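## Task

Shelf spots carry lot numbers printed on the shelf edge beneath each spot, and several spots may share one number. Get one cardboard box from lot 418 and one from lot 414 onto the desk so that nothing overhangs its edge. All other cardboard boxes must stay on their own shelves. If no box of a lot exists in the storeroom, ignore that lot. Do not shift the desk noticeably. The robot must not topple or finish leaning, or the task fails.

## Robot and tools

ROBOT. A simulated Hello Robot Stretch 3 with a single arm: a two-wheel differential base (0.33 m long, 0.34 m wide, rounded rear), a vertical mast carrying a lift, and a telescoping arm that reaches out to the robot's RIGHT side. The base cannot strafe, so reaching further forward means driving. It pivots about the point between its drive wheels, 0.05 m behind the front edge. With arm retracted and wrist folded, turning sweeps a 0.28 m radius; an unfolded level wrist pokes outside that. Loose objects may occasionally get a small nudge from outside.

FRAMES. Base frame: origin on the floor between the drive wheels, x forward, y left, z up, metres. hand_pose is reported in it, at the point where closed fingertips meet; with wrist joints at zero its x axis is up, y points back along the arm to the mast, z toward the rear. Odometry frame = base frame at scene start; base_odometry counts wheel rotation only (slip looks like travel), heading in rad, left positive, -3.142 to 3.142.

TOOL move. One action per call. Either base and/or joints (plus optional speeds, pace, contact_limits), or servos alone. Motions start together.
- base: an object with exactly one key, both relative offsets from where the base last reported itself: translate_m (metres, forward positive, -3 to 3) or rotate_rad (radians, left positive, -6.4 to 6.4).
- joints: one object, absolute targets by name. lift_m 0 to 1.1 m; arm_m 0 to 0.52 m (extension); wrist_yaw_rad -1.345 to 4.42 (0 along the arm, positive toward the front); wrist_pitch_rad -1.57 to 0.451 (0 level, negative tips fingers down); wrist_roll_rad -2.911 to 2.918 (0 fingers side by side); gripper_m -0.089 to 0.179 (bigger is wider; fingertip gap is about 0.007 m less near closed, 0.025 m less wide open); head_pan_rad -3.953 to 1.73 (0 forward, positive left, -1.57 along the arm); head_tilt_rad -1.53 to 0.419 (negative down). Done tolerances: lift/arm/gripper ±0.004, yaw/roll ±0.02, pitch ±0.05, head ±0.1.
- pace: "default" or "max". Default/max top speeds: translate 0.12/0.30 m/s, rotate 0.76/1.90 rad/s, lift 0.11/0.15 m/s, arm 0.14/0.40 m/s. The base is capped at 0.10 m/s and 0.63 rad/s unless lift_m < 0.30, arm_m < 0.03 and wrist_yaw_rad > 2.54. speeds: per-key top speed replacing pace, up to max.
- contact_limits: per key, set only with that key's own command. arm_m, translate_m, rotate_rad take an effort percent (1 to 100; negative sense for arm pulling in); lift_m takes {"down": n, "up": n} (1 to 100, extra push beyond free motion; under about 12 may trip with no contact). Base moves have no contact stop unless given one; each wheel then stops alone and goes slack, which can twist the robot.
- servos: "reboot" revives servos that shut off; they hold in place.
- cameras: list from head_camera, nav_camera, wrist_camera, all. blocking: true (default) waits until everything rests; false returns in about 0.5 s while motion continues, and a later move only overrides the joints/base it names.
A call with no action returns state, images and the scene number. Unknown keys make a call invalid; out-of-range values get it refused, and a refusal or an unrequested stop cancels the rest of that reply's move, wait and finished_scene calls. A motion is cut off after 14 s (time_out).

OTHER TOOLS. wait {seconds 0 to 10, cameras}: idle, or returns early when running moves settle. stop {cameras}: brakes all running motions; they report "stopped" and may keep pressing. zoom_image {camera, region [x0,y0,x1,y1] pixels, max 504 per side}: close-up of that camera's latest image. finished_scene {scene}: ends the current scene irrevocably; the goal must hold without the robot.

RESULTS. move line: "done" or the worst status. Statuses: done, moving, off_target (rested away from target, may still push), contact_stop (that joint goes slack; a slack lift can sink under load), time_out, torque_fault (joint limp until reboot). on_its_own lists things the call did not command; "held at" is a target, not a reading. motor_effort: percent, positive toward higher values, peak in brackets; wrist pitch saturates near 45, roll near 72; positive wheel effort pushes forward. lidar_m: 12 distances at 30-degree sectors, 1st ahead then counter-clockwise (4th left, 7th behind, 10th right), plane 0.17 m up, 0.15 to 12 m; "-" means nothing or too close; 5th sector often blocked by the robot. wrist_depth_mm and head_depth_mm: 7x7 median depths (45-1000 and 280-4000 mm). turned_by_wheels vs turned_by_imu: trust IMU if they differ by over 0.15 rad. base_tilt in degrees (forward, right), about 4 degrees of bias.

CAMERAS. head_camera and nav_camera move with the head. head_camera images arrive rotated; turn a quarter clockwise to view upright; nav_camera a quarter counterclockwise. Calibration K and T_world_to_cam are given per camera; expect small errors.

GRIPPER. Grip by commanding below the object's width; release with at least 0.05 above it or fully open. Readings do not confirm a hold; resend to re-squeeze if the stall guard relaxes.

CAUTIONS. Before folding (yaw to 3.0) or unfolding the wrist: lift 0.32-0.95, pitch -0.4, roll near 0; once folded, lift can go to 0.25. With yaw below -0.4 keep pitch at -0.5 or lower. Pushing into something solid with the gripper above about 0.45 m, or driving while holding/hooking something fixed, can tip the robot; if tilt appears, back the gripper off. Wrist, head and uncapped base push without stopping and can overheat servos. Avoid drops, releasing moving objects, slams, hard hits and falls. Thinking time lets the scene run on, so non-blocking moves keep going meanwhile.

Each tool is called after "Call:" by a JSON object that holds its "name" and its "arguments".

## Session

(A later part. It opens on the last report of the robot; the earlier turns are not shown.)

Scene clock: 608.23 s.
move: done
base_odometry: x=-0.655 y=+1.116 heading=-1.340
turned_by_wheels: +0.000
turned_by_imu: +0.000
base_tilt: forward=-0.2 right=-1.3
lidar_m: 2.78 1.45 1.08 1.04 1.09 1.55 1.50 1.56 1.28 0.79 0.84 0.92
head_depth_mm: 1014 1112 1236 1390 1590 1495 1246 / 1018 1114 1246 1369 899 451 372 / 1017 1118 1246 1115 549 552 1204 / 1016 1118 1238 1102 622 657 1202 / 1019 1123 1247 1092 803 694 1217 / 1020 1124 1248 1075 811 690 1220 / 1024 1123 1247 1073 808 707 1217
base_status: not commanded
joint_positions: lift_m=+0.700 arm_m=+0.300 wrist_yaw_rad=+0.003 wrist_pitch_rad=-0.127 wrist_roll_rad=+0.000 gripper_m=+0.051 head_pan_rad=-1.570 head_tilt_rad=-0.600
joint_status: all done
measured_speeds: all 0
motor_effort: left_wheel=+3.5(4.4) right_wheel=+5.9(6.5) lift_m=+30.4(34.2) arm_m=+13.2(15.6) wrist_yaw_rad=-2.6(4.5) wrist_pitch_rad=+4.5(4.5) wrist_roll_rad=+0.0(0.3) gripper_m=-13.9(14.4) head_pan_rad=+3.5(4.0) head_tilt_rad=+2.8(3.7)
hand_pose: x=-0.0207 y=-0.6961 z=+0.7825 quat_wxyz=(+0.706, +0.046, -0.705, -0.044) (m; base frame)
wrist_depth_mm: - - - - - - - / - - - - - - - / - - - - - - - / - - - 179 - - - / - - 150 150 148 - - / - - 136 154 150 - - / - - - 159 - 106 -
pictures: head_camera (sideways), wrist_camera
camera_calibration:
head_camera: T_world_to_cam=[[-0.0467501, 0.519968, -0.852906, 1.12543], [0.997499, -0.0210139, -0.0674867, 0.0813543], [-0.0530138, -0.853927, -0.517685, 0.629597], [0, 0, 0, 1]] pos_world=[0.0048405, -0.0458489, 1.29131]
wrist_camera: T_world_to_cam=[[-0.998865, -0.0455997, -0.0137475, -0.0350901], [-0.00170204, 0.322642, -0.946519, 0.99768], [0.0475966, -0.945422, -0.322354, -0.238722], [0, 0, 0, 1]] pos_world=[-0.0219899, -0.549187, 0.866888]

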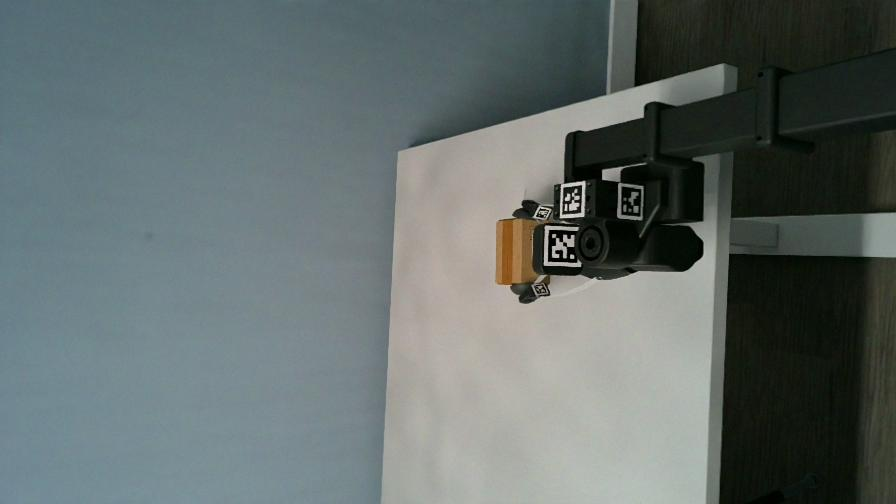

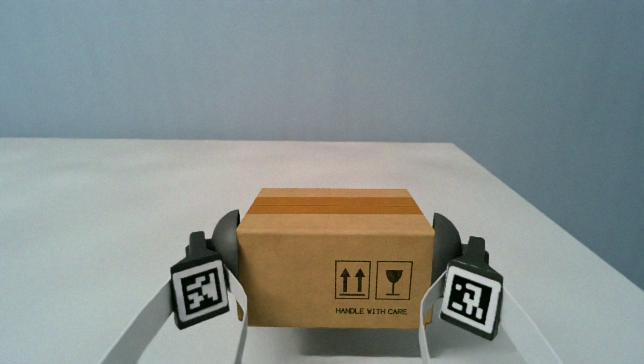

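Call:
{"name": "move", "arguments": {"joints": {"lift_m": 0.683}}}

Call:
{"name": "move", "arguments": {"joints": {"lift_m": 0.664}, "speeds": {"lift_m": 0.03}, "contact_limits": {"lift_m": {"down": 15}}, "cameras": ["wrist_camera"]}}

Scene clock: 618.57 s.
move: done
base_odometry: x=-0.655 y=+1.116 heading=-1.340
turned_by_wheels: +0.000
turned_by_imu: +0.000
base_tilt: forward=-0.5 right=-1.2
lidar_m: 2.77 1.45 1.08 1.04 1.09 1.55 1.50 1.56 1.28 0.79 0.84 0.92
head_depth_mm: 1017 1116 1235 1389 1579 1497 1246 / 1020 1127 1241 1366 898 502 385 / 1013 1118 1242 1110 789 537 1208 / 1022 1121 1247 1098 635 652 1205 / 1022 1124 1249 1088 796 693 1217 / 1022 1126 1251 1082 812 689 1216 / 1020 1128 1248 1068 805 708 1208
base_status: not commanded
joint_positions: lift_m=+0.683 arm_m=+0.300 wrist_yaw_rad=+0.003 wrist_pitch_rad=-0.127 wrist_roll_rad=+0.000 gripper_m=+0.051 head_pan_rad=-1.570 head_tilt_rad=-0.600
joint_status: all done
measured_speeds: all 0
motor_effort: left_wheel=+3.9(4.2) right_wheel=+5.7(6.7) lift_m=+23.9(29.7) arm_m=+13.4(13.6) wrist_yaw_rad=-2.2(4.9) wrist_pitch_rad=+4.5(4.5) wrist_roll_rad=+0.1(0.3) gripper_m=-13.7(14.1) head_pan_rad=+2.5(3.7) head_tilt_rad=+3.0(3.0)
hand_pose: x=-0.0207 y=-0.6961 z=+0.7655 quat_wxyz=(+0.706, +0.046, -0.705, -0.044) (m; base frame)
wrist_depth_mm: - - - - - - - / - - - - - - - / - - - - - - - / - - - 179 - - - / - - 151 149 148 - - / - - 136 154 150 - - / - - - 159 - 106 -
pictures: none

Scene clock: 619.63 s.
move: done
base_odometry: x=-0.655 y=+1.116 heading=-1.340
turned_by_wheels: +0.000
turned_by_imu: +0.000
base_tilt: forward=-0.3 right=-1.1
lidar_m: 2.78 1.45 1.08 1.04 1.09 1.55 1.50 1.57 1.28 0.79 0.84 0.92
head_depth_mm: 1016 1118 1237 1392 1591 1497 1250 / 1020 1121 1231 1374 900 664 397 / 1020 1117 1236 1116 826 546 1208 / 1016 1120 1243 1103 661 604 1198 / 1026 1120 1251 1085 816 695 1225 / 1020 1121 1248 1078 811 692 1216 / 1022 1125 1251 1072 806 707 1204
base_status: not commanded
joint_positions: lift_m=+0.664 arm_m=+0.300 wrist_yaw_rad=+0.003 wrist_pitch_rad=-0.100 wrist_roll_rad=+0.000 gripper_m=+0.051 head_pan_rad=-1.570 head_tilt_rad=-0.600
joint_status: all done
measured_speeds: all 0
motor_effort: left_wheel=+4.0(4.2) right_wheel=+5.6(6.4) lift_m=+21.1(25.9) arm_m=+12.4(13.5) wrist_yaw_rad=-3.3(4.2) wrist_pitch_rad=-0.5(4.5) wrist_roll_rad=+0.0(0.3) gripper_m=-13.4(14.0) head_pan_rad=+3.2(3.6) head_tilt_rad=+2.5(2.7)
contact_limits: lift_m down 15 (down: maximum 72; up: maximum 65)
hand_pose: x=-0.0207 y=-0.6975 z=+0.7532 quat_wxyz=(+0.707, +0.037, -0.706, -0.035) (m; base frame)
wrist_depth_mm: - - - - - - - / - - - - - - - / - - - - - - - / - - - 192 - - - / - - 149 150 148 - - / - - 136 154 150 - - / - - - - - 106 -
pictures: wrist_camera
camera_calibration:
wrist_camera: T_world_to_cam=[[-0.99886, -0.0460211, -0.0126488, -0.0366611], [-0.00160248, 0.297208, -0.954811, 0.958958], [0.0477008, -0.953703, -0.296943, -0.274471], [0, 0, 0, 1]] pos_world=[-0.0219901, -0.548461, 0.833658]

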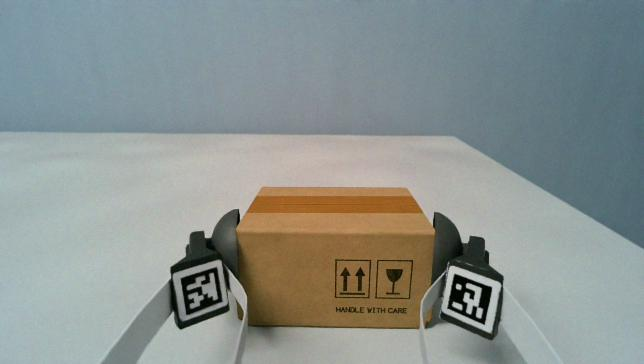

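Call:
{"name": "move", "arguments": {"joints": {"gripper_m": 0.179}}}

Call:
{"name": "move", "arguments": {"joints": {"arm_m": 0.0}, "speeds": {"arm_m": 0.2}, "cameras": ["head_camera", "wrist_camera"]}}

Call:
{"name": "move", "arguments": {"joints": {"wrist_yaw_rad": 1.4, "gripper_m": 0.037}, "pace": "max"}}

Call:
{"name": "move", "arguments": {"joints": {"wrist_pitch_rad": -0.4, "lift_m": 0.55}, "pace": "max"}}

Call:
{"name": "move", "arguments": {"joints": {"wrist_yaw_rad": 3.0}, "pace": "max"}}

Call:
{"name": "move", "arguments": {"joints": {"lift_m": 0.28, "head_pan_rad": -0.5, "head_tilt_rad": -0.5}, "pace": "max"}}

Call:
{"name": "move", "arguments": {"base": {"translate_m": 2.0}, "pace": "max", "cameras": ["head_camera", "nav_camera"]}}

Scene clock: 649.43 s.
move: done
base_odometry: x=-0.655 y=+1.116 heading=-1.340
turned_by_wheels: +0.000
turned_by_imu: +0.000
base_tilt: forward=-0.3 right=-1.1
lidar_m: 2.77 1.45 1.08 1.04 1.08 1.55 1.50 1.57 1.28 0.79 0.84 0.92
head_depth_mm: 1018 1112 1243 1395 1577 1502 1245 / 1009 1116 1244 1370 899 666 397 / 1021 1118 1237 1114 821 547 1211 / 1014 1123 1242 1098 765 594 1193 / 1022 1123 1243 1092 810 694 1221 / 1019 1126 1243 1076 811 689 1215 / 1020 1131 1252 1069 806 706 1207
base_status: not commanded
joint_positions: lift_m=+0.664 arm_m=+0.300 wrist_yaw_rad=+0.003 wrist_pitch_rad=-0.114 wrist_roll_rad=+0.000 gripper_m=+0.179 head_pan_rad=-1.570 head_tilt_rad=-0.600
joint_status: all done
measured_speeds: all 0
motor_effort: left_wheel=+3.8(4.2) right_wheel=+5.9(6.5) lift_m=+31.2(31.2) arm_m=+12.2(12.9) wrist_yaw_rad=-3.2(4.4) wrist_pitch_rad=+2.2(2.3) wrist_roll_rad=+0.1(0.3) gripper_m=+0.6(82.4) head_pan_rad=+2.8(3.5) head_tilt_rad=+2.1(2.6)
contact_limits: lift_m down 15 (down: maximum 72; up: maximum 65)
hand_pose: x=-0.0207 y=-0.6968 z=+0.7495 quat_wxyz=(+0.706, +0.042, -0.706, -0.040) (m; base frame)
wrist_depth_mm: - - - - - - - / - - - - - - - / - - - - - - - / - - - 178 178 - - / - 142 150 149 147 - - / - 126 - 155 154 - - / - - - - - - 105
pictures: none

Scene clock: 652.63 s.
move: done
base_odometry: x=-0.655 y=+1.116 heading=-1.340
turned_by_wheels: +0.000
turned_by_imu: +0.000
base_tilt: forward=-0.3 right=-1.3
lidar_m: 2.77 1.45 1.08 1.04 1.09 1.55 1.50 1.57 1.28 0.79 0.84 0.92
head_depth_mm: 1015 1119 1239 1394 1585 1506 1245 / 1017 1117 1236 1374 904 709 1238 / 1016 1115 1243 1110 830 701 1201 / 1021 1119 1247 1097 817 696 1198 / 1020 1120 1242 1093 817 691 1192 / 1023 1125 1246 1084 812 689 1221 / 1022 1118 1244 1066 807 707 1213
base_status: not commanded
joint_positions: lift_m=+0.664 arm_m=+0.001 wrist_yaw_rad=+0.003 wrist_pitch_rad=-0.115 wrist_roll_rad=+0.000 gripper_m=+0.179 head_pan_rad=-1.570 head_tilt_rad=-0.600
joint_status: all done
measured_speeds: all 0
motor_effort: left_wheel=+3.9(4.4) right_wheel=+5.6(6.8) lift_m=+23.3(31.0) arm_m=-12.6(14.5) wrist_yaw_rad=-3.2(4.1) wrist_pitch_rad=+2.3(2.4) wrist_roll_rad=-0.2(0.3) gripper_m=+0.6(1.1) head_pan_rad=+2.4(3.4) head_tilt_rad=+2.3(2.6)
contact_limits: lift_m down 15 (down: maximum 72; up: maximum 65)
hand_pose: x=-0.0207 y=-0.3973 z=+0.7493 quat_wxyz=(+0.706, +0.042, -0.706, -0.040) (m; base frame)
wrist_depth_mm: - - - - - - - / - - - - - - - / - - - 435 - - - / - - - - - - - / - 142 - - - - - / - 142 - - - - - / 118 - - - - - 105
pictures: head_camera (sideways), wrist_camera
camera_calibration:
head_camera: T_world_to_cam=[[-0.0467501, 0.519968, -0.852906, 1.12543], [0.997499, -0.0210139, -0.0674867, 0.0813543], [-0.0530138, -0.853927, -0.517685, 0.629597], [0, 0, 0, 1]] pos_world=[0.0048405, -0.0458489, 1.29131]
wrist_camera: T_world_to_cam=[[-0.998865, -0.0457231, -0.0133242, -0.0222851], [-0.00160178, 0.311868, -0.950124, 0.868344], [0.047598, -0.949025, -0.311588, 0.0235521], [0, 0, 0, 1]] pos_world=[-0.0219899, -0.249476, 0.832076]

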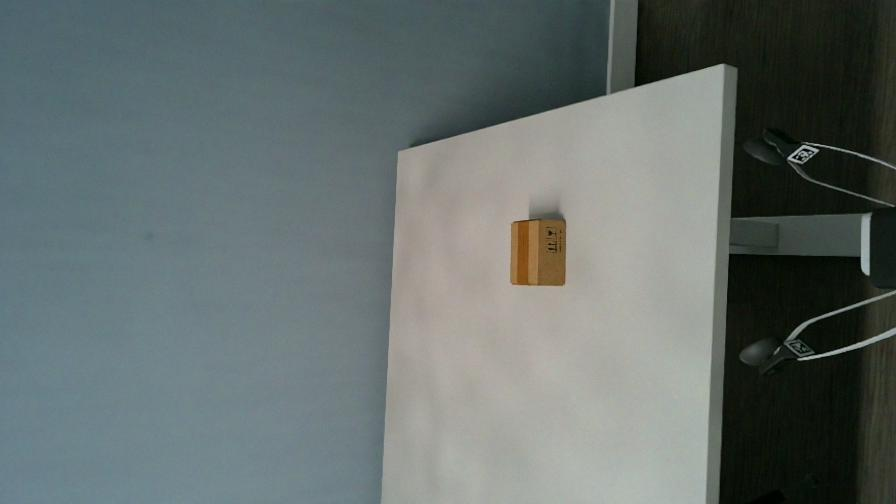

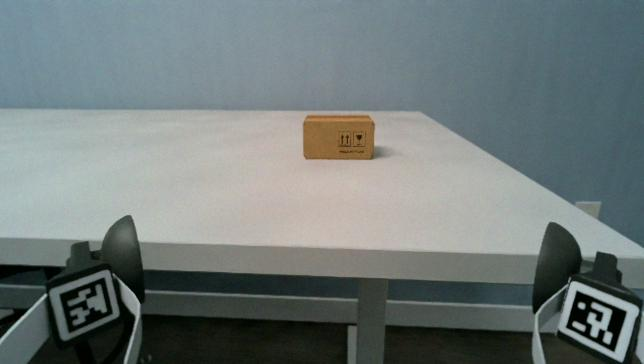

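Scene clock: 654.57 s.
move: done
base_odometry: x=-0.655 y=+1.116 heading=-1.340
turned_by_wheels: +0.000
turned_by_imu: +0.000
base_tilt: forward=-0.3 right=-1.1
lidar_m: 2.77 1.45 1.08 1.04 1.09 1.54 1.50 1.57 1.28 0.79 0.84 0.92
head_depth_mm: 1010 1115 1230 1396 1579 1509 1253 / 1017 1119 1242 1372 898 707 1232 / 1024 1115 1240 1110 830 701 1235 / 1020 1117 1240 1099 815 699 1206 / 1024 1124 1245 1090 817 692 1225 / 1027 1119 1248 1083 809 691 1227 / 1031 1121 1253 1073 805 706 1213
base_status: not commanded
joint_positions: lift_m=+0.664 arm_m=+0.001 wrist_yaw_rad=+1.397 wrist_pitch_rad=-0.115 wrist_roll_rad=+0.000 gripper_m=+0.037 head_pan_rad=-1.570 head_tilt_rad=-0.600
joint_status: all done
measured_speeds: all 0
motor_effort: left_wheel=+4.2(4.4) right_wheel=+5.4(6.4) lift_m=+23.0(24.1) arm_m=-10.0(12.9) wrist_yaw_rad=+2.5(6.7) wrist_pitch_rad=+2.3(2.4) wrist_roll_rad=+0.0(0.3) gripper_m=+0.4(83.3) head_pan_rad=+2.7(3.1) head_tilt_rad=+1.1(2.1)
contact_limits: lift_m down 15 (down: maximum 72; up: maximum 65)
hand_pose: x=+0.2266 y=-0.1892 z=+0.7493 quat_wxyz=(+0.567, +0.485, -0.514, +0.423) (m; base frame)
wrist_depth_mm: - - - - - - - / - - - - - - - / - - - - - - - / - - - - - - - / - - - - - - - / - - 126 - 129 - - / - - - - - - -
pictures: none

Scene clock: 656.10 s.
move: done
base_odometry: x=-0.655 y=+1.116 heading=-1.340
turned_by_wheels: +0.000
turned_by_imu: +0.000
base_tilt: forward=-0.4 right=-1.1
lidar_m: 2.77 1.45 1.08 1.04 1.09 1.55 1.50 1.57 1.28 0.79 0.84 0.92
head_depth_mm: 1015 1113 1241 1392 1589 1506 1246 / 1016 1119 1238 1366 898 707 1237 / 1013 1115 1241 1110 829 701 1232 / 1022 1121 1245 1099 815 698 1196 / 1022 1123 1237 1091 818 693 1226 / 1021 1124 1244 1078 813 689 1215 / 1022 1124 1252 1068 806 707 1211
base_status: not commanded
joint_positions: lift_m=+0.550 arm_m=+0.001 wrist_yaw_rad=+1.397 wrist_pitch_rad=-0.414 wrist_roll_rad=+0.000 gripper_m=+0.037 head_pan_rad=-1.570 head_tilt_rad=-0.600
joint_status: all done
measured_speeds: all 0
motor_effort: left_wheel=+3.9(4.4) right_wheel=+5.3(6.9) lift_m=+25.3(27.0) arm_m=-8.3(10.7) wrist_yaw_rad=+2.5(3.4) wrist_pitch_rad=+2.2(4.6) wrist_roll_rad=-0.1(0.4) gripper_m=+0.0(0.9) head_pan_rad=+2.3(3.0) head_tilt_rad=+1.9(2.4)
hand_pose: x=+0.2001 y=-0.1846 z=+0.5635 quat_wxyz=(+0.624, +0.556, -0.436, +0.334) (m; base frame)
wrist_depth_mm: - - - - - - - / - - - - - - - / - - - - - - - / - - - - - - - / 970 990 - 962 927 966 949 / 835 841 126 799 129 802 811 / 726 720 711 722 698 706 701
pictures: none

Scene clock: 657.37 s.
move: done
base_odometry: x=-0.655 y=+1.116 heading=-1.340
turned_by_wheels: +0.000
turned_by_imu: +0.000
base_tilt: forward=-0.3 right=-1.2
lidar_m: 2.77 1.45 1.07 1.04 1.09 1.54 1.50 1.56 1.28 0.79 0.84 0.92
head_depth_mm: 1013 1113 1234 1385 1593 1505 1251 / 1015 1115 1245 1372 901 706 1244 / 1017 1126 1245 1116 831 704 1237 / 1020 1114 1243 1099 817 699 1202 / 1023 1126 1249 1094 817 692 1226 / 1021 1128 1256 1081 811 692 1212 / 1022 1127 1251 1069 805 705 1209
base_status: not commanded
joint_positions: lift_m=+0.550 arm_m=+0.001 wrist_yaw_rad=+2.997 wrist_pitch_rad=-0.414 wrist_roll_rad=+0.000 gripper_m=+0.037 head_pan_rad=-1.570 head_tilt_rad=-0.600
joint_status: all done
measured_speeds: all 0
motor_effort: left_wheel=+3.7(4.2) right_wheel=+5.8(6.5) lift_m=+30.6(30.8) arm_m=-7.5(9.0) wrist_yaw_rad=+1.8(6.2) wrist_pitch_rad=+2.2(2.3) wrist_roll_rad=+0.0(0.4) gripper_m=+0.1(0.8) head_pan_rad=+2.3(3.0) head_tilt_rad=+0.6(2.1)
hand_pose: x=+0.0112 y=+0.0770 z=+0.5635 quat_wxyz=(+0.195, +0.700, +0.095, +0.680) (m; base frame)
wrist_depth_mm: - 137 - - - - - / - 147 - - - - - / - 161 - - - - - / - 183 - - - - - / - 950 204 940 940 954 938 / 840 839 129 798 129 820 821 / 719 728 263 723 696 710 705
pictures: none

Scene clock: 659.97 s.
move: done
base_odometry: x=-0.655 y=+1.116 heading=-1.340
turned_by_wheels: +0.000
turned_by_imu: +0.000
base_tilt: forward=-0.4 right=-1.2
lidar_m: 2.78 1.45 1.08 1.04 1.08 1.55 1.50 1.57 1.28 0.79 0.84 0.92
head_depth_mm: 1432 1495 1557 1381 957 730 1230 / 1608 1701 1807 1361 951 808 1312 / 1855 1937 2064 1349 987 1559 1311 / 2193 2325 2520 1328 1912 1597 1310 / 2709 2956 3156 2635 2063 1584 1301 / 2647 2811 3034 2876 2047 1595 1290 / 2628 2777 2973 2832 2034 1571 1291
base_status: not commanded
joint_positions: lift_m=+0.280 arm_m=+0.001 wrist_yaw_rad=+2.997 wrist_pitch_rad=-0.415 wrist_roll_rad=+0.000 gripper_m=+0.037 head_pan_rad=-0.497 head_tilt_rad=-0.500
joint_status: all done
measured_speeds: all 0
motor_effort: left_wheel=+4.0(4.4) right_wheel=+6.2(6.5) lift_m=+25.7(27.7) arm_m=-4.1(7.7) wrist_yaw_rad=+1.7(3.4) wrist_pitch_rad=+2.3(2.4) wrist_roll_rad=-0.2(0.3) gripper_m=+0.6(0.8) head_pan_rad=-3.3(5.4) head_tilt_rad=+3.6(8.2)
hand_pose: x=+0.0112 y=+0.0769 z=+0.2934 quat_wxyz=(+0.196, +0.700, +0.095, +0.680) (m; base frame)
wrist_depth_mm: - 137 - - - - - / - 148 - - - - - / 929 161 865 910 898 881 876 / 735 186 667 711 712 686 707 / 604 573 206 566 566 577 572 / 505 508 129 302 129 499 495 / 435 281 258 270 427 432 432
pictures: none

Scene clock: 668.07 s.
move: done
base_odometry: x=-0.197 y=-0.830 heading=-1.340
turned_by_wheels: +0.000
turned_by_imu: +0.002
base_tilt: forward=-0.4 right=-1.2
lidar_m: 0.79 1.30 1.04 1.00 1.04 1.45 3.45 1.15 1.16 1.26 1.15 1.20
head_depth_mm: 939 999 1075 1616 1771 1641 1324 / 1040 1136 1148 1250 1306 1484 1313 / 1105 1282 1276 1480 1303 1521 1314 / 917 1252 1257 1486 1231 1505 1293 / 956 1178 1227 1417 1217 1446 1253 / 995 1126 1164 1330 1213 1357 1221 / 990 1072 1107 1231 1207 1032 1215
base_status: done
joint_positions: lift_m=+0.280 arm_m=+0.001 wrist_yaw_rad=+2.997 wrist_pitch_rad=-0.415 wrist_roll_rad=+0.000 gripper_m=+0.037 head_pan_rad=-0.500 head_tilt_rad=-0.500
joint_status: not commanded
measured_speeds: all 0
motor_effort: left_wheel=-2.9(11.1) right_wheel=+7.8(17.0) lift_m=+25.1(30.7) arm_m=+4.1(5.3) wrist_yaw_rad=+1.3(3.8) wrist_pitch_rad=+2.2(2.4) wrist_roll_rad=-0.1(0.3) gripper_m=+0.1(1.0) head_pan_rad=-3.0(3.9) head_tilt_rad=+2.7(4.4)
hand_pose: x=+0.0111 y=+0.0769 z=+0.2934 quat_wxyz=(+0.195, +0.700, +0.096, +0.680) (m; base frame)
wrist_depth_mm: - 137 - - - - - / - 148 - - - - - / 956 162 859 881 899 897 856 / 735 186 651 708 711 693 705 / 607 573 205 567 563 577 576 / 511 509 128 300 129 498 495 / 434 280 258 271 426 430 431
pictures: head_camera (sideways), nav_camera (sideways)
camera_calibration:
head_camera: T_world_to_cam=[[-0.401338, 0.166608, -0.90065, 1.18989], [0.503344, 0.861646, -0.0649019, 0.0810213], [0.765228, -0.479384, -0.429672, 0.510116], [0, 0, 0, 1]] pos_world=[0.0464116, -0.0235153, 1.29612]
nav_camera: T_world_to_cam=[[0.40815, -0.203665, 0.889907, -1.11749], [-0.464742, -0.885383, 0.0105212, 0.0393029], [0.785766, -0.417872, -0.456021, 0.541882], [0, 0, 0, 1]] pos_world=[0.0485767, 0.0336416, 1.24116]

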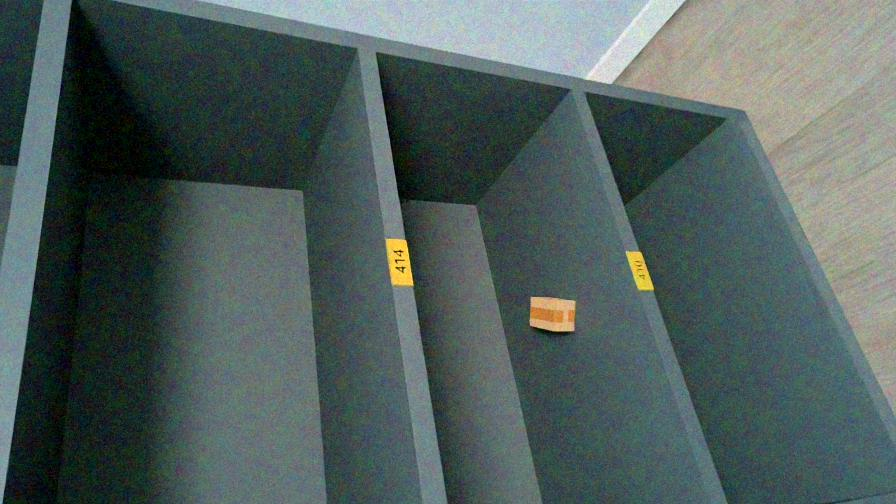

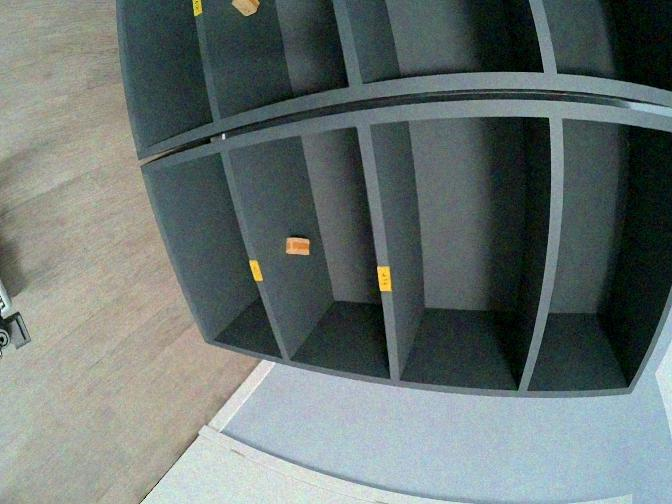

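Call:
{"name": "move", "arguments": {"base": {"translate_m": 0.275}, "pace": "max"}}

Call:
{"name": "move", "arguments": {"base": {"rotate_rad": 1.59}, "pace": "max"}}

Call:
{"name": "move", "arguments": {"base": {"translate_m": 0.44}, "pace": "max", "joints": {"head_pan_rad": -1.57, "head_tilt_rad": -0.8}, "cameras": ["head_camera", "nav_camera"]}}

Scene clock: 688.27 s.
move: done
base_odometry: x=-0.134 y=-1.098 heading=-1.340
turned_by_wheels: +0.000
turned_by_imu: +0.000
base_tilt: forward=-0.3 right=-1.2
lidar_m: 0.52 1.01 1.03 1.00 1.04 1.45 3.72 1.36 1.31 1.27 0.99 1.00
head_depth_mm: 831 998 1030 911 1127 1136 1264 / 857 1081 1144 831 1235 1032 1241 / 886 1023 1098 766 1238 956 1228 / 881 968 1033 713 1230 947 1168 / 840 915 985 708 1160 942 837 / 806 869 930 701 1099 936 787 / 770 829 891 691 1050 936 763
base_status: done
joint_positions: lift_m=+0.280 arm_m=+0.001 wrist_yaw_rad=+2.997 wrist_pitch_rad=-0.415 wrist_roll_rad=+0.000 gripper_m=+0.037 head_pan_rad=-0.500 head_tilt_rad=-0.500
joint_status: not commanded
measured_speeds: all 0
motor_effort: left_wheel=-0.7(12.5) right_wheel=+8.4(15.4) lift_m=+29.0(29.9) arm_m=+9.1(9.7) wrist_yaw_rad=+3.0(3.2) wrist_pitch_rad=+2.3(2.4) wrist_roll_rad=-0.1(0.3) gripper_m=+0.3(0.9) head_pan_rad=-2.4(3.1) head_tilt_rad=+1.4(2.1)
hand_pose: x=+0.0110 y=+0.0769 z=+0.2934 quat_wxyz=(+0.195, +0.700, +0.096, +0.680) (m; base frame)
wrist_depth_mm: - 137 - 978 - - - / - 148 - - - - - / 940 162 864 903 901 829 - / 732 187 660 713 706 703 644 / 599 585 205 570 565 579 571 / 513 507 129 298 129 496 496 / 436 281 256 270 423 433 431
pictures: none

Scene clock: 690.40 s.
move: done
base_odometry: x=-0.134 y=-1.098 heading=+0.250
turned_by_wheels: +1.590
turned_by_imu: +1.558
base_tilt: forward=-0.3 right=-1.1
lidar_m: 0.99 1.04 1.44 3.72 1.36 1.31 1.27 0.99 1.00 0.52 1.01 1.03
head_depth_mm: 835 1108 1165 740 1251 963 829 / 860 1042 1122 898 1252 991 1211 / 888 980 1050 1198 1237 1421 1242 / 894 976 1042 1154 1270 1413 1303 / 874 945 1024 1130 1244 1393 1295 / 833 895 970 1055 1162 1300 1296 / 797 852 921 996 1090 1220 1270
base_status: done
joint_positions: lift_m=+0.280 arm_m=+0.001 wrist_yaw_rad=+2.997 wrist_pitch_rad=-0.415 wrist_roll_rad=+0.000 gripper_m=+0.037 head_pan_rad=-0.500 head_tilt_rad=-0.500
joint_status: not commanded
measured_speeds: all 0
motor_effort: left_wheel=-6.0(14.2) right_wheel=+7.1(14.7) lift_m=+29.8(31.1) arm_m=+0.4(10.4) wrist_yaw_rad=+1.0(3.7) wrist_pitch_rad=+2.2(2.4) wrist_roll_rad=-0.1(0.3) gripper_m=+0.2(0.8) head_pan_rad=-2.1(3.0) head_tilt_rad=+0.4(1.5)
hand_pose: x=+0.0110 y=+0.0769 z=+0.2934 quat_wxyz=(+0.195, +0.700, +0.096, +0.680) (m; base frame)
wrist_depth_mm: - 137 - - - - - / - 148 - - - - - / 934 162 866 907 885 889 864 / 723 186 666 710 704 703 696 / 602 571 206 570 560 583 572 / 515 512 129 301 129 496 498 / 438 280 256 270 426 435 431
pictures: none

Scene clock: 693.17 s.
move: done
base_odometry: x=+0.293 y=-0.989 heading=+0.249
turned_by_wheels: +0.000
turned_by_imu: +0.000
base_tilt: forward=-0.4 right=-1.1
lidar_m: 0.56 0.58 0.81 2.36 2.23 1.66 1.70 1.37 0.63 0.98 0.72 0.58
head_depth_mm: 806 813 601 952 892 1064 1144 / 810 801 595 1115 935 1204 1141 / 813 785 613 1107 928 1226 1137 / 815 740 606 1094 923 1221 1127 / 815 694 598 1091 917 1212 1120 / 817 756 592 1080 938 1209 1120 / 818 743 588 1077 928 1210 1112
base_status: done
joint_positions: lift_m=+0.280 arm_m=+0.001 wrist_yaw_rad=+2.998 wrist_pitch_rad=-0.415 wrist_roll_rad=+0.000 gripper_m=+0.037 head_pan_rad=-1.572 head_tilt_rad=-0.804
joint_status: all done
measured_speeds: all 0
motor_effort: left_wheel=-0.7(12.0) right_wheel=+9.7(16.2) lift_m=+29.1(30.8) arm_m=-11.8(13.2) wrist_yaw_rad=+1.8(2.9) wrist_pitch_rad=+2.2(2.4) wrist_roll_rad=-0.3(0.3) gripper_m=+0.3(0.8) head_pan_rad=+3.7(5.0) head_tilt_rad=-0.8(7.6)
hand_pose: x=+0.0110 y=+0.0769 z=+0.2934 quat_wxyz=(+0.195, +0.700, +0.096, +0.680) (m; base frame)
wrist_depth_mm: - 136 - - - - - / - 147 - - - - - / 947 161 877 902 879 838 - / 725 186 661 712 705 693 675 / 599 575 206 568 567 581 574 / 513 504 129 299 129 493 492 / 433 280 259 271 424 433 429
pictures: head_camera (sideways), nav_camera (sideways)
camera_calibration:
head_camera: T_world_to_cam=[[-0.045499, 0.68182, -0.730103, 0.965342], [0.997475, -0.00889228, -0.0704654, 0.0852305], [-0.054537, -0.731466, -0.679694, 0.840404], [0, 0, 0, 1]] pos_world=[0.00473997, -0.042705, 1.28202]
nav_camera: T_world_to_cam=[[0.0162617, -0.701215, 0.712765, -0.884115], [-0.999824, -0.0180362, 0.00506697, 0.0496369], [0.00930253, -0.712722, -0.701385, 0.865907], [0, 0, 0, 1]] pos_world=[0.0559502, -0.00190825, 1.23725]

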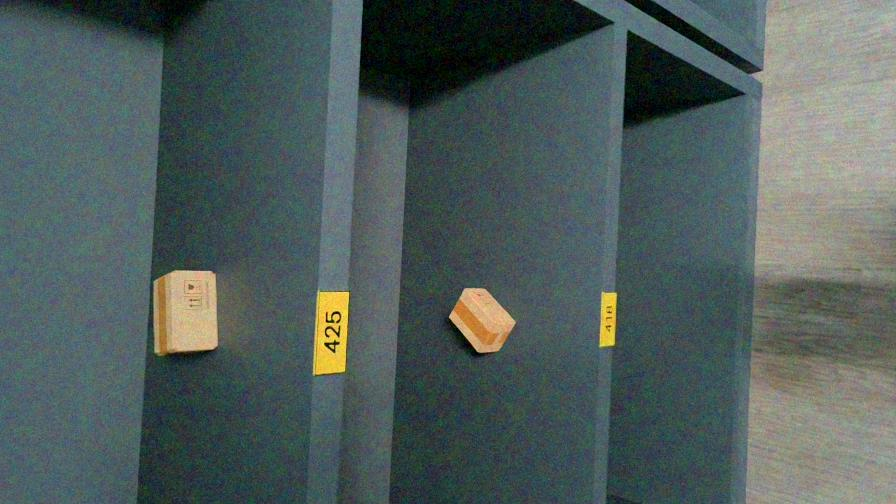

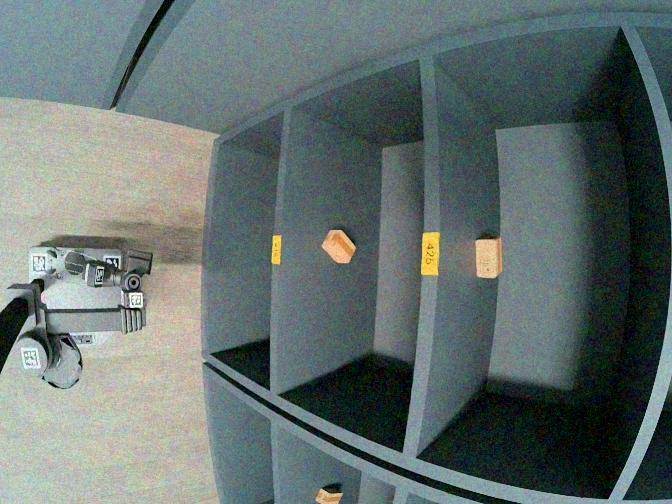

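Call:
{"name": "zoom_image", "arguments": {"camera": "head_camera", "region": [435, 275, 535, 375]}}

Call:
{"name": "zoom_image", "arguments": {"camera": "head_camera", "region": [570, 280, 650, 360]}}

Scaled by 5.040 from the camera's 896x504 image, which has a finer 1280x720 frame.

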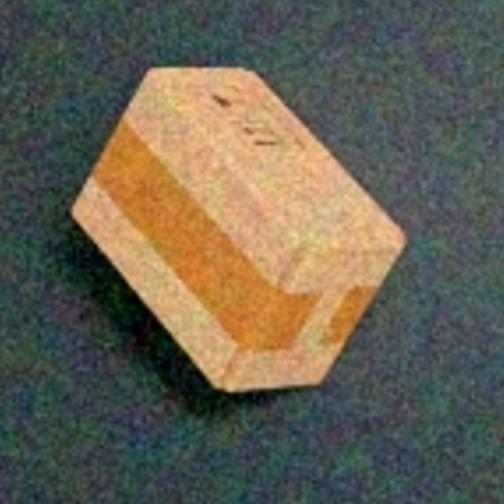

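Scaled by 6.300 from the camera's 896x504 image, which has a finer 1280x720 frame.

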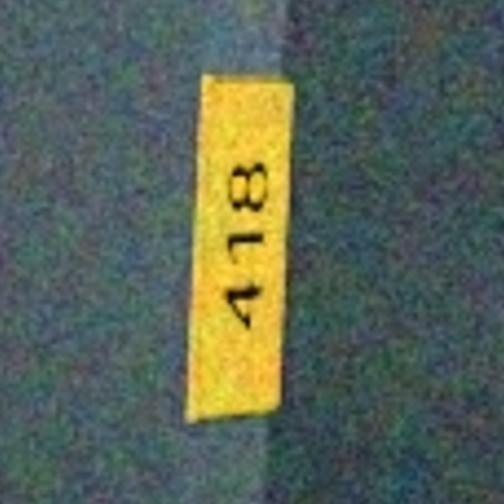

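Call:
{"name": "move", "arguments": {"base": {"translate_m": -0.173}, "pace": "max"}}

Call:
{"name": "move", "arguments": {"joints": {"lift_m": 0.494}, "pace": "max"}}

Call:
{"name": "move", "arguments": {"joints": {"wrist_yaw_rad": 1.3}, "pace": "max"}}

Call:
{"name": "move", "arguments": {"joints": {"wrist_yaw_rad": 0.873, "wrist_pitch_rad": -0.1, "gripper_m": 0.179, "lift_m": 0.484}, "pace": "max"}}

Call:
{"name": "move", "arguments": {"joints": {"arm_m": 0.33}, "cameras": ["wrist_camera", "head_camera"]}}

Scene clock: 779.13 s.
move: done
base_odometry: x=+0.125 y=-1.032 heading=+0.249
turned_by_wheels: +0.000
turned_by_imu: +0.000
base_tilt: forward=-0.4 right=-1.1
lidar_m: 0.73 0.76 1.06 3.71 1.53 1.53 1.53 1.22 0.55 0.71 0.92 0.75
head_depth_mm: 536 518 558 665 889 1238 1148 / 781 719 595 715 835 1186 1141 / 807 796 590 1079 933 1188 1138 / 808 782 610 1098 926 1223 1136 / 810 771 604 1094 916 1215 1124 / 814 725 594 1085 910 1210 1112 / 818 692 588 1074 929 1208 1114
base_status: done
joint_positions: lift_m=+0.280 arm_m=+0.001 wrist_yaw_rad=+2.998 wrist_pitch_rad=-0.415 wrist_roll_rad=+0.000 gripper_m=+0.037 head_pan_rad=-1.570 head_tilt_rad=-0.800
joint_status: not commanded
measured_speeds: all 0
motor_effort: left_wheel=-5.9(14.3) right_wheel=-3.0(15.1) lift_m=+26.5(27.8) arm_m=-8.2(10.1) wrist_yaw_rad=+1.3(2.7) wrist_pitch_rad=+2.3(2.3) wrist_roll_rad=-0.2(0.3) gripper_m=+0.4(0.9) head_pan_rad=+2.9(3.7) head_tilt_rad=+1.8(2.9)
hand_pose: x=+0.0110 y=+0.0769 z=+0.2934 quat_wxyz=(+0.195, +0.700, +0.096, +0.680) (m; base frame)
wrist_depth_mm: - 137 - - - - - / - 148 - - - - - / 936 162 881 903 889 896 838 / 736 186 656 717 698 710 694 / 602 577 206 570 566 578 573 / 515 513 128 300 128 492 491 / 436 279 257 270 427 430 428
pictures: none

Scene clock: 781.33 s.
move: done
base_odometry: x=+0.125 y=-1.032 heading=+0.249
turned_by_wheels: +0.000
turned_by_imu: +0.000
base_tilt: forward=-0.4 right=-1.0
lidar_m: 0.73 0.76 1.06 3.73 1.54 1.54 1.53 1.22 0.55 0.71 0.92 0.75
head_depth_mm: 537 520 559 664 886 1242 1148 / 779 720 595 713 834 1193 1139 / 806 797 590 1076 928 1183 1131 / 807 783 608 1104 920 1219 1134 / 810 769 604 1093 919 1206 1126 / 813 724 596 1082 915 1211 1114 / 813 694 590 1077 931 1204 1117
base_status: not commanded
joint_positions: lift_m=+0.494 arm_m=+0.001 wrist_yaw_rad=+2.998 wrist_pitch_rad=-0.415 wrist_roll_rad=+0.000 gripper_m=+0.037 head_pan_rad=-1.570 head_tilt_rad=-0.800
joint_status: all done
measured_speeds: all 0
motor_effort: left_wheel=-5.4(6.4) right_wheel=-2.3(3.6) lift_m=+28.2(34.1) arm_m=-7.1(9.1) wrist_yaw_rad=+2.2(3.2) wrist_pitch_rad=+2.3(2.4) wrist_roll_rad=+0.0(0.3) gripper_m=+0.6(1.0) head_pan_rad=+3.0(3.6) head_tilt_rad=+1.7(2.5)
hand_pose: x=+0.0110 y=+0.0769 z=+0.5074 quat_wxyz=(+0.195, +0.700, +0.096, +0.680) (m; base frame)
wrist_depth_mm: - 137 - - - - - / - 147 - - - - - / - 161 - - - - - / - 186 - - - - - / 907 868 205 850 854 881 834 / 783 779 129 735 129 754 734 / 673 682 264 665 651 663 653
pictures: none

Scene clock: 782.63 s.
move: done
base_odometry: x=+0.125 y=-1.032 heading=+0.249
turned_by_wheels: +0.000
turned_by_imu: +0.000
base_tilt: forward=-0.2 right=-1.1
lidar_m: 0.73 0.76 1.06 3.72 1.54 1.54 1.53 1.22 0.55 0.71 0.92 0.75
head_depth_mm: 537 518 560 665 885 1247 1149 / 781 721 596 715 833 1181 1140 / 806 795 589 1077 927 1185 1130 / 808 784 609 1101 927 1220 1124 / 813 770 604 1088 921 1212 1125 / 812 726 596 1088 914 1212 1122 / 814 691 588 1083 928 1207 1113
base_status: not commanded
joint_positions: lift_m=+0.494 arm_m=+0.001 wrist_yaw_rad=+1.303 wrist_pitch_rad=-0.415 wrist_roll_rad=+0.000 gripper_m=+0.037 head_pan_rad=-1.570 head_tilt_rad=-0.800
joint_status: all done
measured_speeds: all 0
motor_effort: left_wheel=-5.9(6.3) right_wheel=-2.4(3.5) lift_m=+23.2(28.8) arm_m=-5.6(7.4) wrist_yaw_rad=-3.8(6.3) wrist_pitch_rad=+2.3(2.3) wrist_roll_rad=-0.3(0.3) gripper_m=+0.0(0.7) head_pan_rad=+2.2(3.1) head_tilt_rad=+1.4(2.4)
hand_pose: x=+0.1954 y=-0.2051 z=+0.5074 quat_wxyz=(+0.639, +0.535, -0.461, +0.304) (m; base frame)
wrist_depth_mm: - - 576 - - - - / - - 618 - - - - / - - 678 - - - 802 / - - 753 - - - - / - - 818 155 155 - - / 740 772 126 741 129 - - / 670 686 649 663 645 - -
pictures: none

Scene clock: 784.60 s.
move: done
base_odometry: x=+0.125 y=-1.032 heading=+0.249
turned_by_wheels: +0.000
turned_by_imu: +0.000
base_tilt: forward=-0.4 right=-1.1
lidar_m: 0.73 0.76 1.06 3.72 1.54 1.53 1.53 1.22 0.55 0.71 0.92 0.75
head_depth_mm: 537 518 559 663 885 1248 1143 / 780 720 595 714 833 1180 1138 / 804 794 591 1077 933 1185 1139 / 810 784 608 1100 925 1229 1131 / 812 772 603 1093 918 1217 604 / 813 723 596 1085 916 1213 1122 / 818 694 587 1076 929 1203 1110
base_status: not commanded
joint_positions: lift_m=+0.484 arm_m=+0.001 wrist_yaw_rad=+0.876 wrist_pitch_rad=-0.123 wrist_roll_rad=+0.000 gripper_m=+0.179 head_pan_rad=-1.570 head_tilt_rad=-0.800
joint_status: all done
measured_speeds: all 0
motor_effort: left_wheel=-5.8(6.1) right_wheel=-2.7(3.5) lift_m=+30.6(31.4) arm_m=-4.4(6.5) wrist_yaw_rad=-2.5(7.2) wrist_pitch_rad=+3.8(6.2) wrist_roll_rad=+0.2(0.3) gripper_m=+1.0(84.5) head_pan_rad=+2.2(2.8) head_tilt_rad=+1.2(2.1)
hand_pose: x=+0.1717 y=-0.3065 z=+0.5674 quat_wxyz=(+0.658, +0.339, -0.620, +0.260) (m; base frame)
wrist_depth_mm: - - - - 834 - - / - - - - 863 - - / - - - - - 454 446 / - - - - - 330 307 / - 142 - - - 298 265 / - 126 - - - - - / - - 835 - - - 105
pictures: none

Scene clock: 788.23 s.
move: done
base_odometry: x=+0.125 y=-1.032 heading=+0.249
turned_by_wheels: +0.000
turned_by_imu: +0.000
base_tilt: forward=-0.3 right=-1.2
lidar_m: 0.73 0.76 1.06 3.72 1.54 1.54 1.53 1.22 0.55 0.71 0.92 0.75
head_depth_mm: 537 519 557 664 884 1249 1150 / 779 721 596 714 835 1181 1127 / 806 792 590 1074 859 641 546 / 809 783 609 1096 809 1216 1126 / 811 772 602 1097 872 1212 1123 / 811 724 596 1081 912 1209 1112 / 818 690 589 1075 930 1207 1112
base_status: not commanded
joint_positions: lift_m=+0.484 arm_m=+0.330 wrist_yaw_rad=+0.876 wrist_pitch_rad=-0.122 wrist_roll_rad=+0.000 gripper_m=+0.179 head_pan_rad=-1.570 head_tilt_rad=-0.800
joint_status: all done
measured_speeds: all 0
motor_effort: left_wheel=-5.4(6.4) right_wheel=-2.2(3.8) lift_m=+25.7(31.4) arm_m=+12.7(14.8) wrist_yaw_rad=-2.2(4.7) wrist_pitch_rad=+3.6(3.8) wrist_roll_rad=+0.1(0.4) gripper_m=+0.4(1.0) head_pan_rad=+1.5(2.5) head_tilt_rad=+0.7(2.1)
hand_pose: x=+0.1717 y=-0.6360 z=+0.5676 quat_wxyz=(+0.658, +0.339, -0.620, +0.260) (m; base frame)
wrist_depth_mm: - - - 656 - - 329 / - - - 699 - - 332 / - - - 640 - - - / - - 332 260 259 328 327 / - 236 251 249 248 249 264 / - 176 191 192 192 190 - / - 151 162 155 161 155 105
pictures: head_camera (sideways), wrist_camera
camera_calibration:
head_camera: T_world_to_cam=[[-0.0470127, 0.67897, -0.732659, 0.968733], [0.997492, -0.00693971, -0.0704374, 0.0851915], [-0.0529093, -0.734133, -0.676941, 0.83681], [0, 0, 0, 1]] pos_world=[0.00483999, -0.0428197, 1.28222]
wrist_camera: T_world_to_cam=[[-0.606729, -0.794792, -0.0136004, -0.386936], [-0.245107, 0.203331, -0.947934, 0.741946], [0.756176, -0.571806, -0.318176, -0.146682], [0, 0, 0, 1]] pos_world=[0.0580075, -0.542268, 0.651383]

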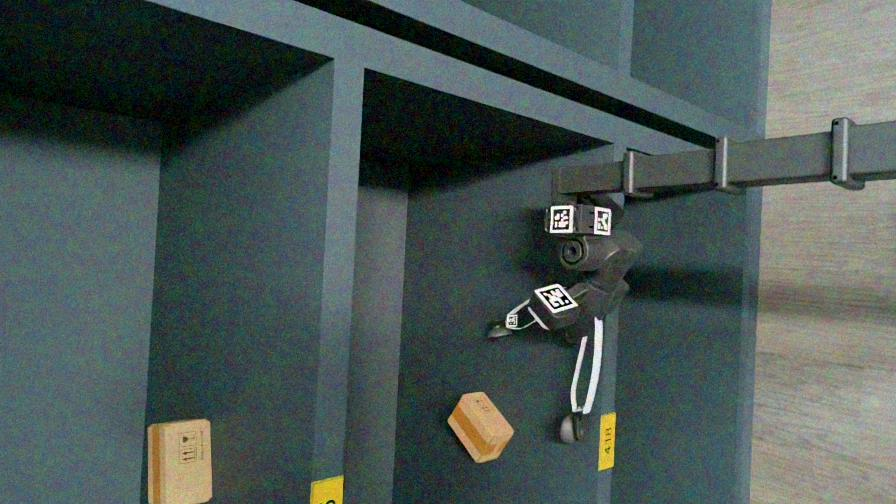

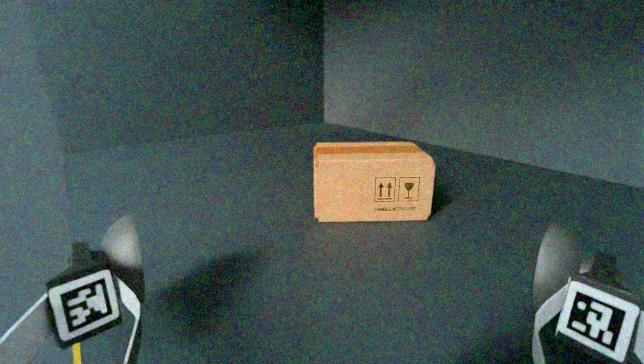

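Call:
{"name": "move", "arguments": {"joints": {"arm_m": 0.361}}}

Call:
{"name": "move", "arguments": {"base": {"translate_m": 0.074}, "joints": {"arm_m": 0.4255}, "speeds": {"translate_m": 0.03, "arm_m": 0.026}, "cameras": ["wrist_camera"]}}

Call:
{"name": "move", "arguments": {"joints": {"gripper_m": 0.05}, "cameras": ["wrist_camera"]}}

Call:
{"name": "move", "arguments": {"joints": {"lift_m": 0.534}, "cameras": ["wrist_camera"]}}

Scene clock: 810.43 s.
move: done
base_odometry: x=+0.125 y=-1.032 heading=+0.249
turned_by_wheels: +0.000
turned_by_imu: +0.000
base_tilt: forward=-0.3 right=-1.3
lidar_m: 0.73 0.76 1.06 3.72 1.54 1.53 1.53 1.23 0.55 0.71 0.92 0.76
head_depth_mm: 538 518 558 664 883 1247 1146 / 780 717 596 713 837 1185 1122 / 810 794 590 1076 746 639 545 / 809 783 609 1101 807 1228 1134 / 810 772 604 1091 872 1215 1126 / 813 723 597 1078 886 1212 1114 / 813 694 590 1073 929 1203 1118
base_status: not commanded
joint_positions: lift_m=+0.484 arm_m=+0.361 wrist_yaw_rad=+0.876 wrist_pitch_rad=-0.122 wrist_roll_rad=+0.000 gripper_m=+0.179 head_pan_rad=-1.570 head_tilt_rad=-0.800
joint_status: all done
measured_speeds: all 0
motor_effort: left_wheel=-5.8(6.2) right_wheel=-2.4(3.3) lift_m=+24.3(24.4) arm_m=+13.2(14.3) wrist_yaw_rad=-2.4(4.5) wrist_pitch_rad=+3.6(3.7) wrist_roll_rad=-0.1(0.3) gripper_m=+1.0(1.2) head_pan_rad=+0.6(1.4) head_tilt_rad=+0.3(0.9)
hand_pose: x=+0.1717 y=-0.6670 z=+0.5676 quat_wxyz=(+0.658, +0.339, -0.620, +0.260) (m; base frame)
wrist_depth_mm: - - - 648 - - 318 / - - - 680 - - 321 / - - - 628 - - 322 / 310 - 331 240 244 329 325 / 252 236 250 246 248 248 263 / 123 175 192 191 191 190 - / 145 150 161 155 161 155 105
pictures: none

Scene clock: 813.43 s.
move: done
base_odometry: x=+0.197 y=-1.014 heading=+0.249
turned_by_wheels: +0.000
turned_by_imu: -0.001
base_tilt: forward=-0.3 right=-1.1
lidar_m: 0.66 0.69 0.95 2.77 2.26 1.59 1.60 1.29 0.58 0.98 0.82 0.68
head_depth_mm: 756 724 603 694 801 1222 1149 / 806 807 597 1004 893 1090 1118 / 807 796 591 1107 821 625 546 / 811 784 609 1098 869 1221 1129 / 814 771 604 1088 889 1221 1125 / 813 696 597 1080 911 1208 1121 / 813 744 589 1076 932 1206 1114
base_status: done
joint_positions: lift_m=+0.484 arm_m=+0.426 wrist_yaw_rad=+0.876 wrist_pitch_rad=-0.122 wrist_roll_rad=+0.000 gripper_m=+0.179 head_pan_rad=-1.570 head_tilt_rad=-0.800
joint_status: all done
measured_speeds: all 0
motor_effort: left_wheel=+6.2(9.0) right_wheel=+5.1(10.3) lift_m=+26.2(26.7) arm_m=+13.4(15.4) wrist_yaw_rad=-3.4(4.2) wrist_pitch_rad=+3.7(3.8) wrist_roll_rad=-0.3(0.3) gripper_m=+0.1(1.2) head_pan_rad=-0.1(1.2) head_tilt_rad=-0.3(1.0)
hand_pose: x=+0.1717 y=-0.7315 z=+0.5676 quat_wxyz=(+0.658, +0.338, -0.620, +0.260) (m; base frame)
wrist_depth_mm: - - - 563 - 318 270 / - - - 585 - 319 274 / - - - - - 325 281 / - - - 187 305 328 287 / 253 237 224 151 151 249 264 / 123 175 175 150 154 191 - / 145 150 155 155 157 155 105
pictures: wrist_camera
camera_calibration:
wrist_camera: T_world_to_cam=[[-0.606809, -0.794731, -0.0136516, -0.462762], [-0.245043, 0.203383, -0.947939, 0.761398], [0.756133, -0.571873, -0.318158, -0.201341], [0, 0, 0, 1]] pos_world=[0.0580076, -0.637768, 0.651383]

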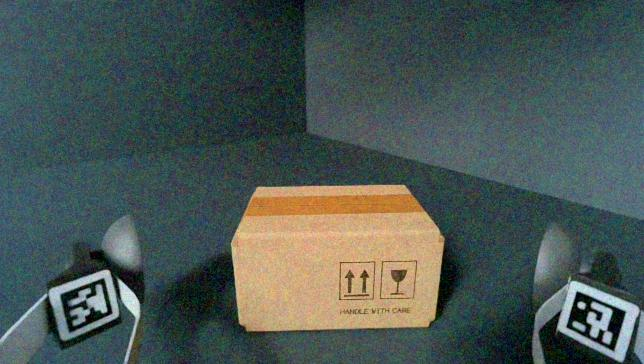

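Scene clock: 815.27 s.
move: done
base_odometry: x=+0.197 y=-1.014 heading=+0.249
turned_by_wheels: +0.000
turned_by_imu: +0.000
base_tilt: forward=-0.4 right=-1.2
lidar_m: 0.66 0.69 0.95 2.77 2.17 1.59 1.61 1.29 0.58 0.98 0.82 0.68
head_depth_mm: 758 721 603 695 802 1223 1149 / 808 806 596 1007 893 1090 1118 / 808 797 592 1106 820 626 547 / 808 784 610 1104 868 1215 1126 / 812 771 602 1093 892 1216 1125 / 812 692 595 1082 915 1210 1118 / 815 745 590 1077 931 1208 1117
base_status: not commanded
joint_positions: lift_m=+0.484 arm_m=+0.426 wrist_yaw_rad=+0.874 wrist_pitch_rad=-0.122 wrist_roll_rad=+0.000 gripper_m=+0.051 head_pan_rad=-1.570 head_tilt_rad=-0.800
joint_status: all done
measured_speeds: all 0
motor_effort: left_wheel=+6.1(6.9) right_wheel=+5.0(5.8) lift_m=+28.2(28.2) arm_m=+12.4(13.3) wrist_yaw_rad=-1.5(4.8) wrist_pitch_rad=+3.5(3.7) wrist_roll_rad=-0.1(0.3) gripper_m=-14.1(88.8) head_pan_rad=+0.0(0.6) head_tilt_rad=-0.7(1.6)
hand_pose: x=+0.1714 y=-0.7318 z=+0.5676 quat_wxyz=(+0.658, +0.338, -0.621, +0.260) (m; base frame)
wrist_depth_mm: - - - 564 - 316 269 / - - - 588 - 316 274 / - - - - - 322 280 / - - - 188 306 327 287 / 252 252 152 151 148 248 248 / 193 193 146 150 150 190 190 / 162 145 155 155 157 144 154
pictures: wrist_camera
camera_calibration:
wrist_camera: T_world_to_cam=[[-0.608044, -0.793787, -0.0135864, -0.462349], [-0.24469, 0.203659, -0.947971, 0.76159], [0.755254, -0.573084, -0.318066, -0.202162], [0, 0, 0, 1]] pos_world=[0.0579092, -0.637967, 0.651383]

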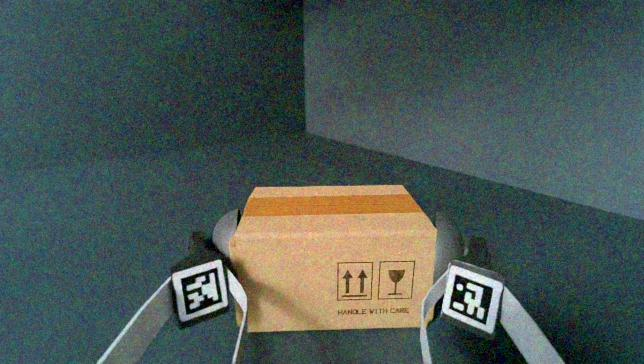

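Scene clock: 816.57 s.
move: done
base_odometry: x=+0.197 y=-1.014 heading=+0.249
turned_by_wheels: +0.000
turned_by_imu: +0.000
base_tilt: forward=-0.4 right=-1.3
lidar_m: 0.66 0.69 0.95 2.76 2.27 1.58 1.61 1.29 0.58 0.98 0.82 0.68
head_depth_mm: 755 721 603 696 803 1215 1143 / 807 808 596 1006 891 1046 1094 / 809 794 590 1111 783 577 1072 / 810 782 610 1101 881 1219 1127 / 814 770 603 1093 896 1218 1121 / 813 695 595 1018 911 1205 1113 / 814 742 589 1075 929 1196 1114
base_status: not commanded
joint_positions: lift_m=+0.534 arm_m=+0.426 wrist_yaw_rad=+0.874 wrist_pitch_rad=-0.125 wrist_roll_rad=+0.000 gripper_m=+0.051 head_pan_rad=-1.570 head_tilt_rad=-0.800
joint_status: all done
measured_speeds: all 0
motor_effort: left_wheel=+6.4(6.8) right_wheel=+5.0(5.5) lift_m=+29.6(33.8) arm_m=+11.4(12.6) wrist_yaw_rad=-1.5(2.5) wrist_pitch_rad=+4.2(4.3) wrist_roll_rad=-0.2(0.2) gripper_m=-14.0(14.6) head_pan_rad=-0.4(0.6) head_tilt_rad=+0.2(1.5)
hand_pose: x=+0.1713 y=-0.7317 z=+0.6168 quat_wxyz=(+0.659, +0.339, -0.620, +0.259) (m; base frame)
wrist_depth_mm: - - - 560 - 314 270 / - - - 580 - 320 274 / - - - 617 - 323 281 / - - - 192 - 329 285 / - - 151 152 148 332 296 / 274 273 146 150 150 271 269 / 231 206 206 205 211 124 218
pictures: wrist_camera
camera_calibration:
wrist_camera: T_world_to_cam=[[-0.608073, -0.793762, -0.0137873, -0.461454], [-0.247041, 0.205697, -0.946921, 0.809434], [0.754466, -0.572391, -0.32117, -0.183767], [0, 0, 0, 1]] pos_world=[0.0580116, -0.637969, 0.701087]

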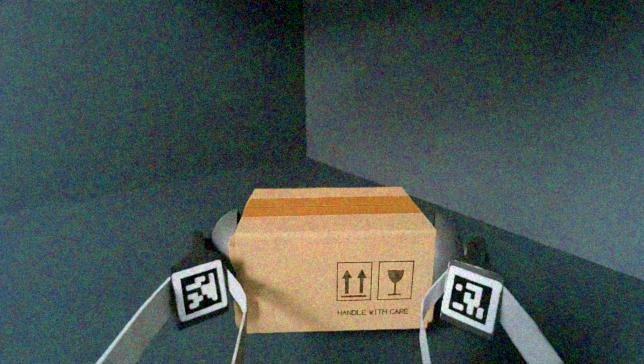

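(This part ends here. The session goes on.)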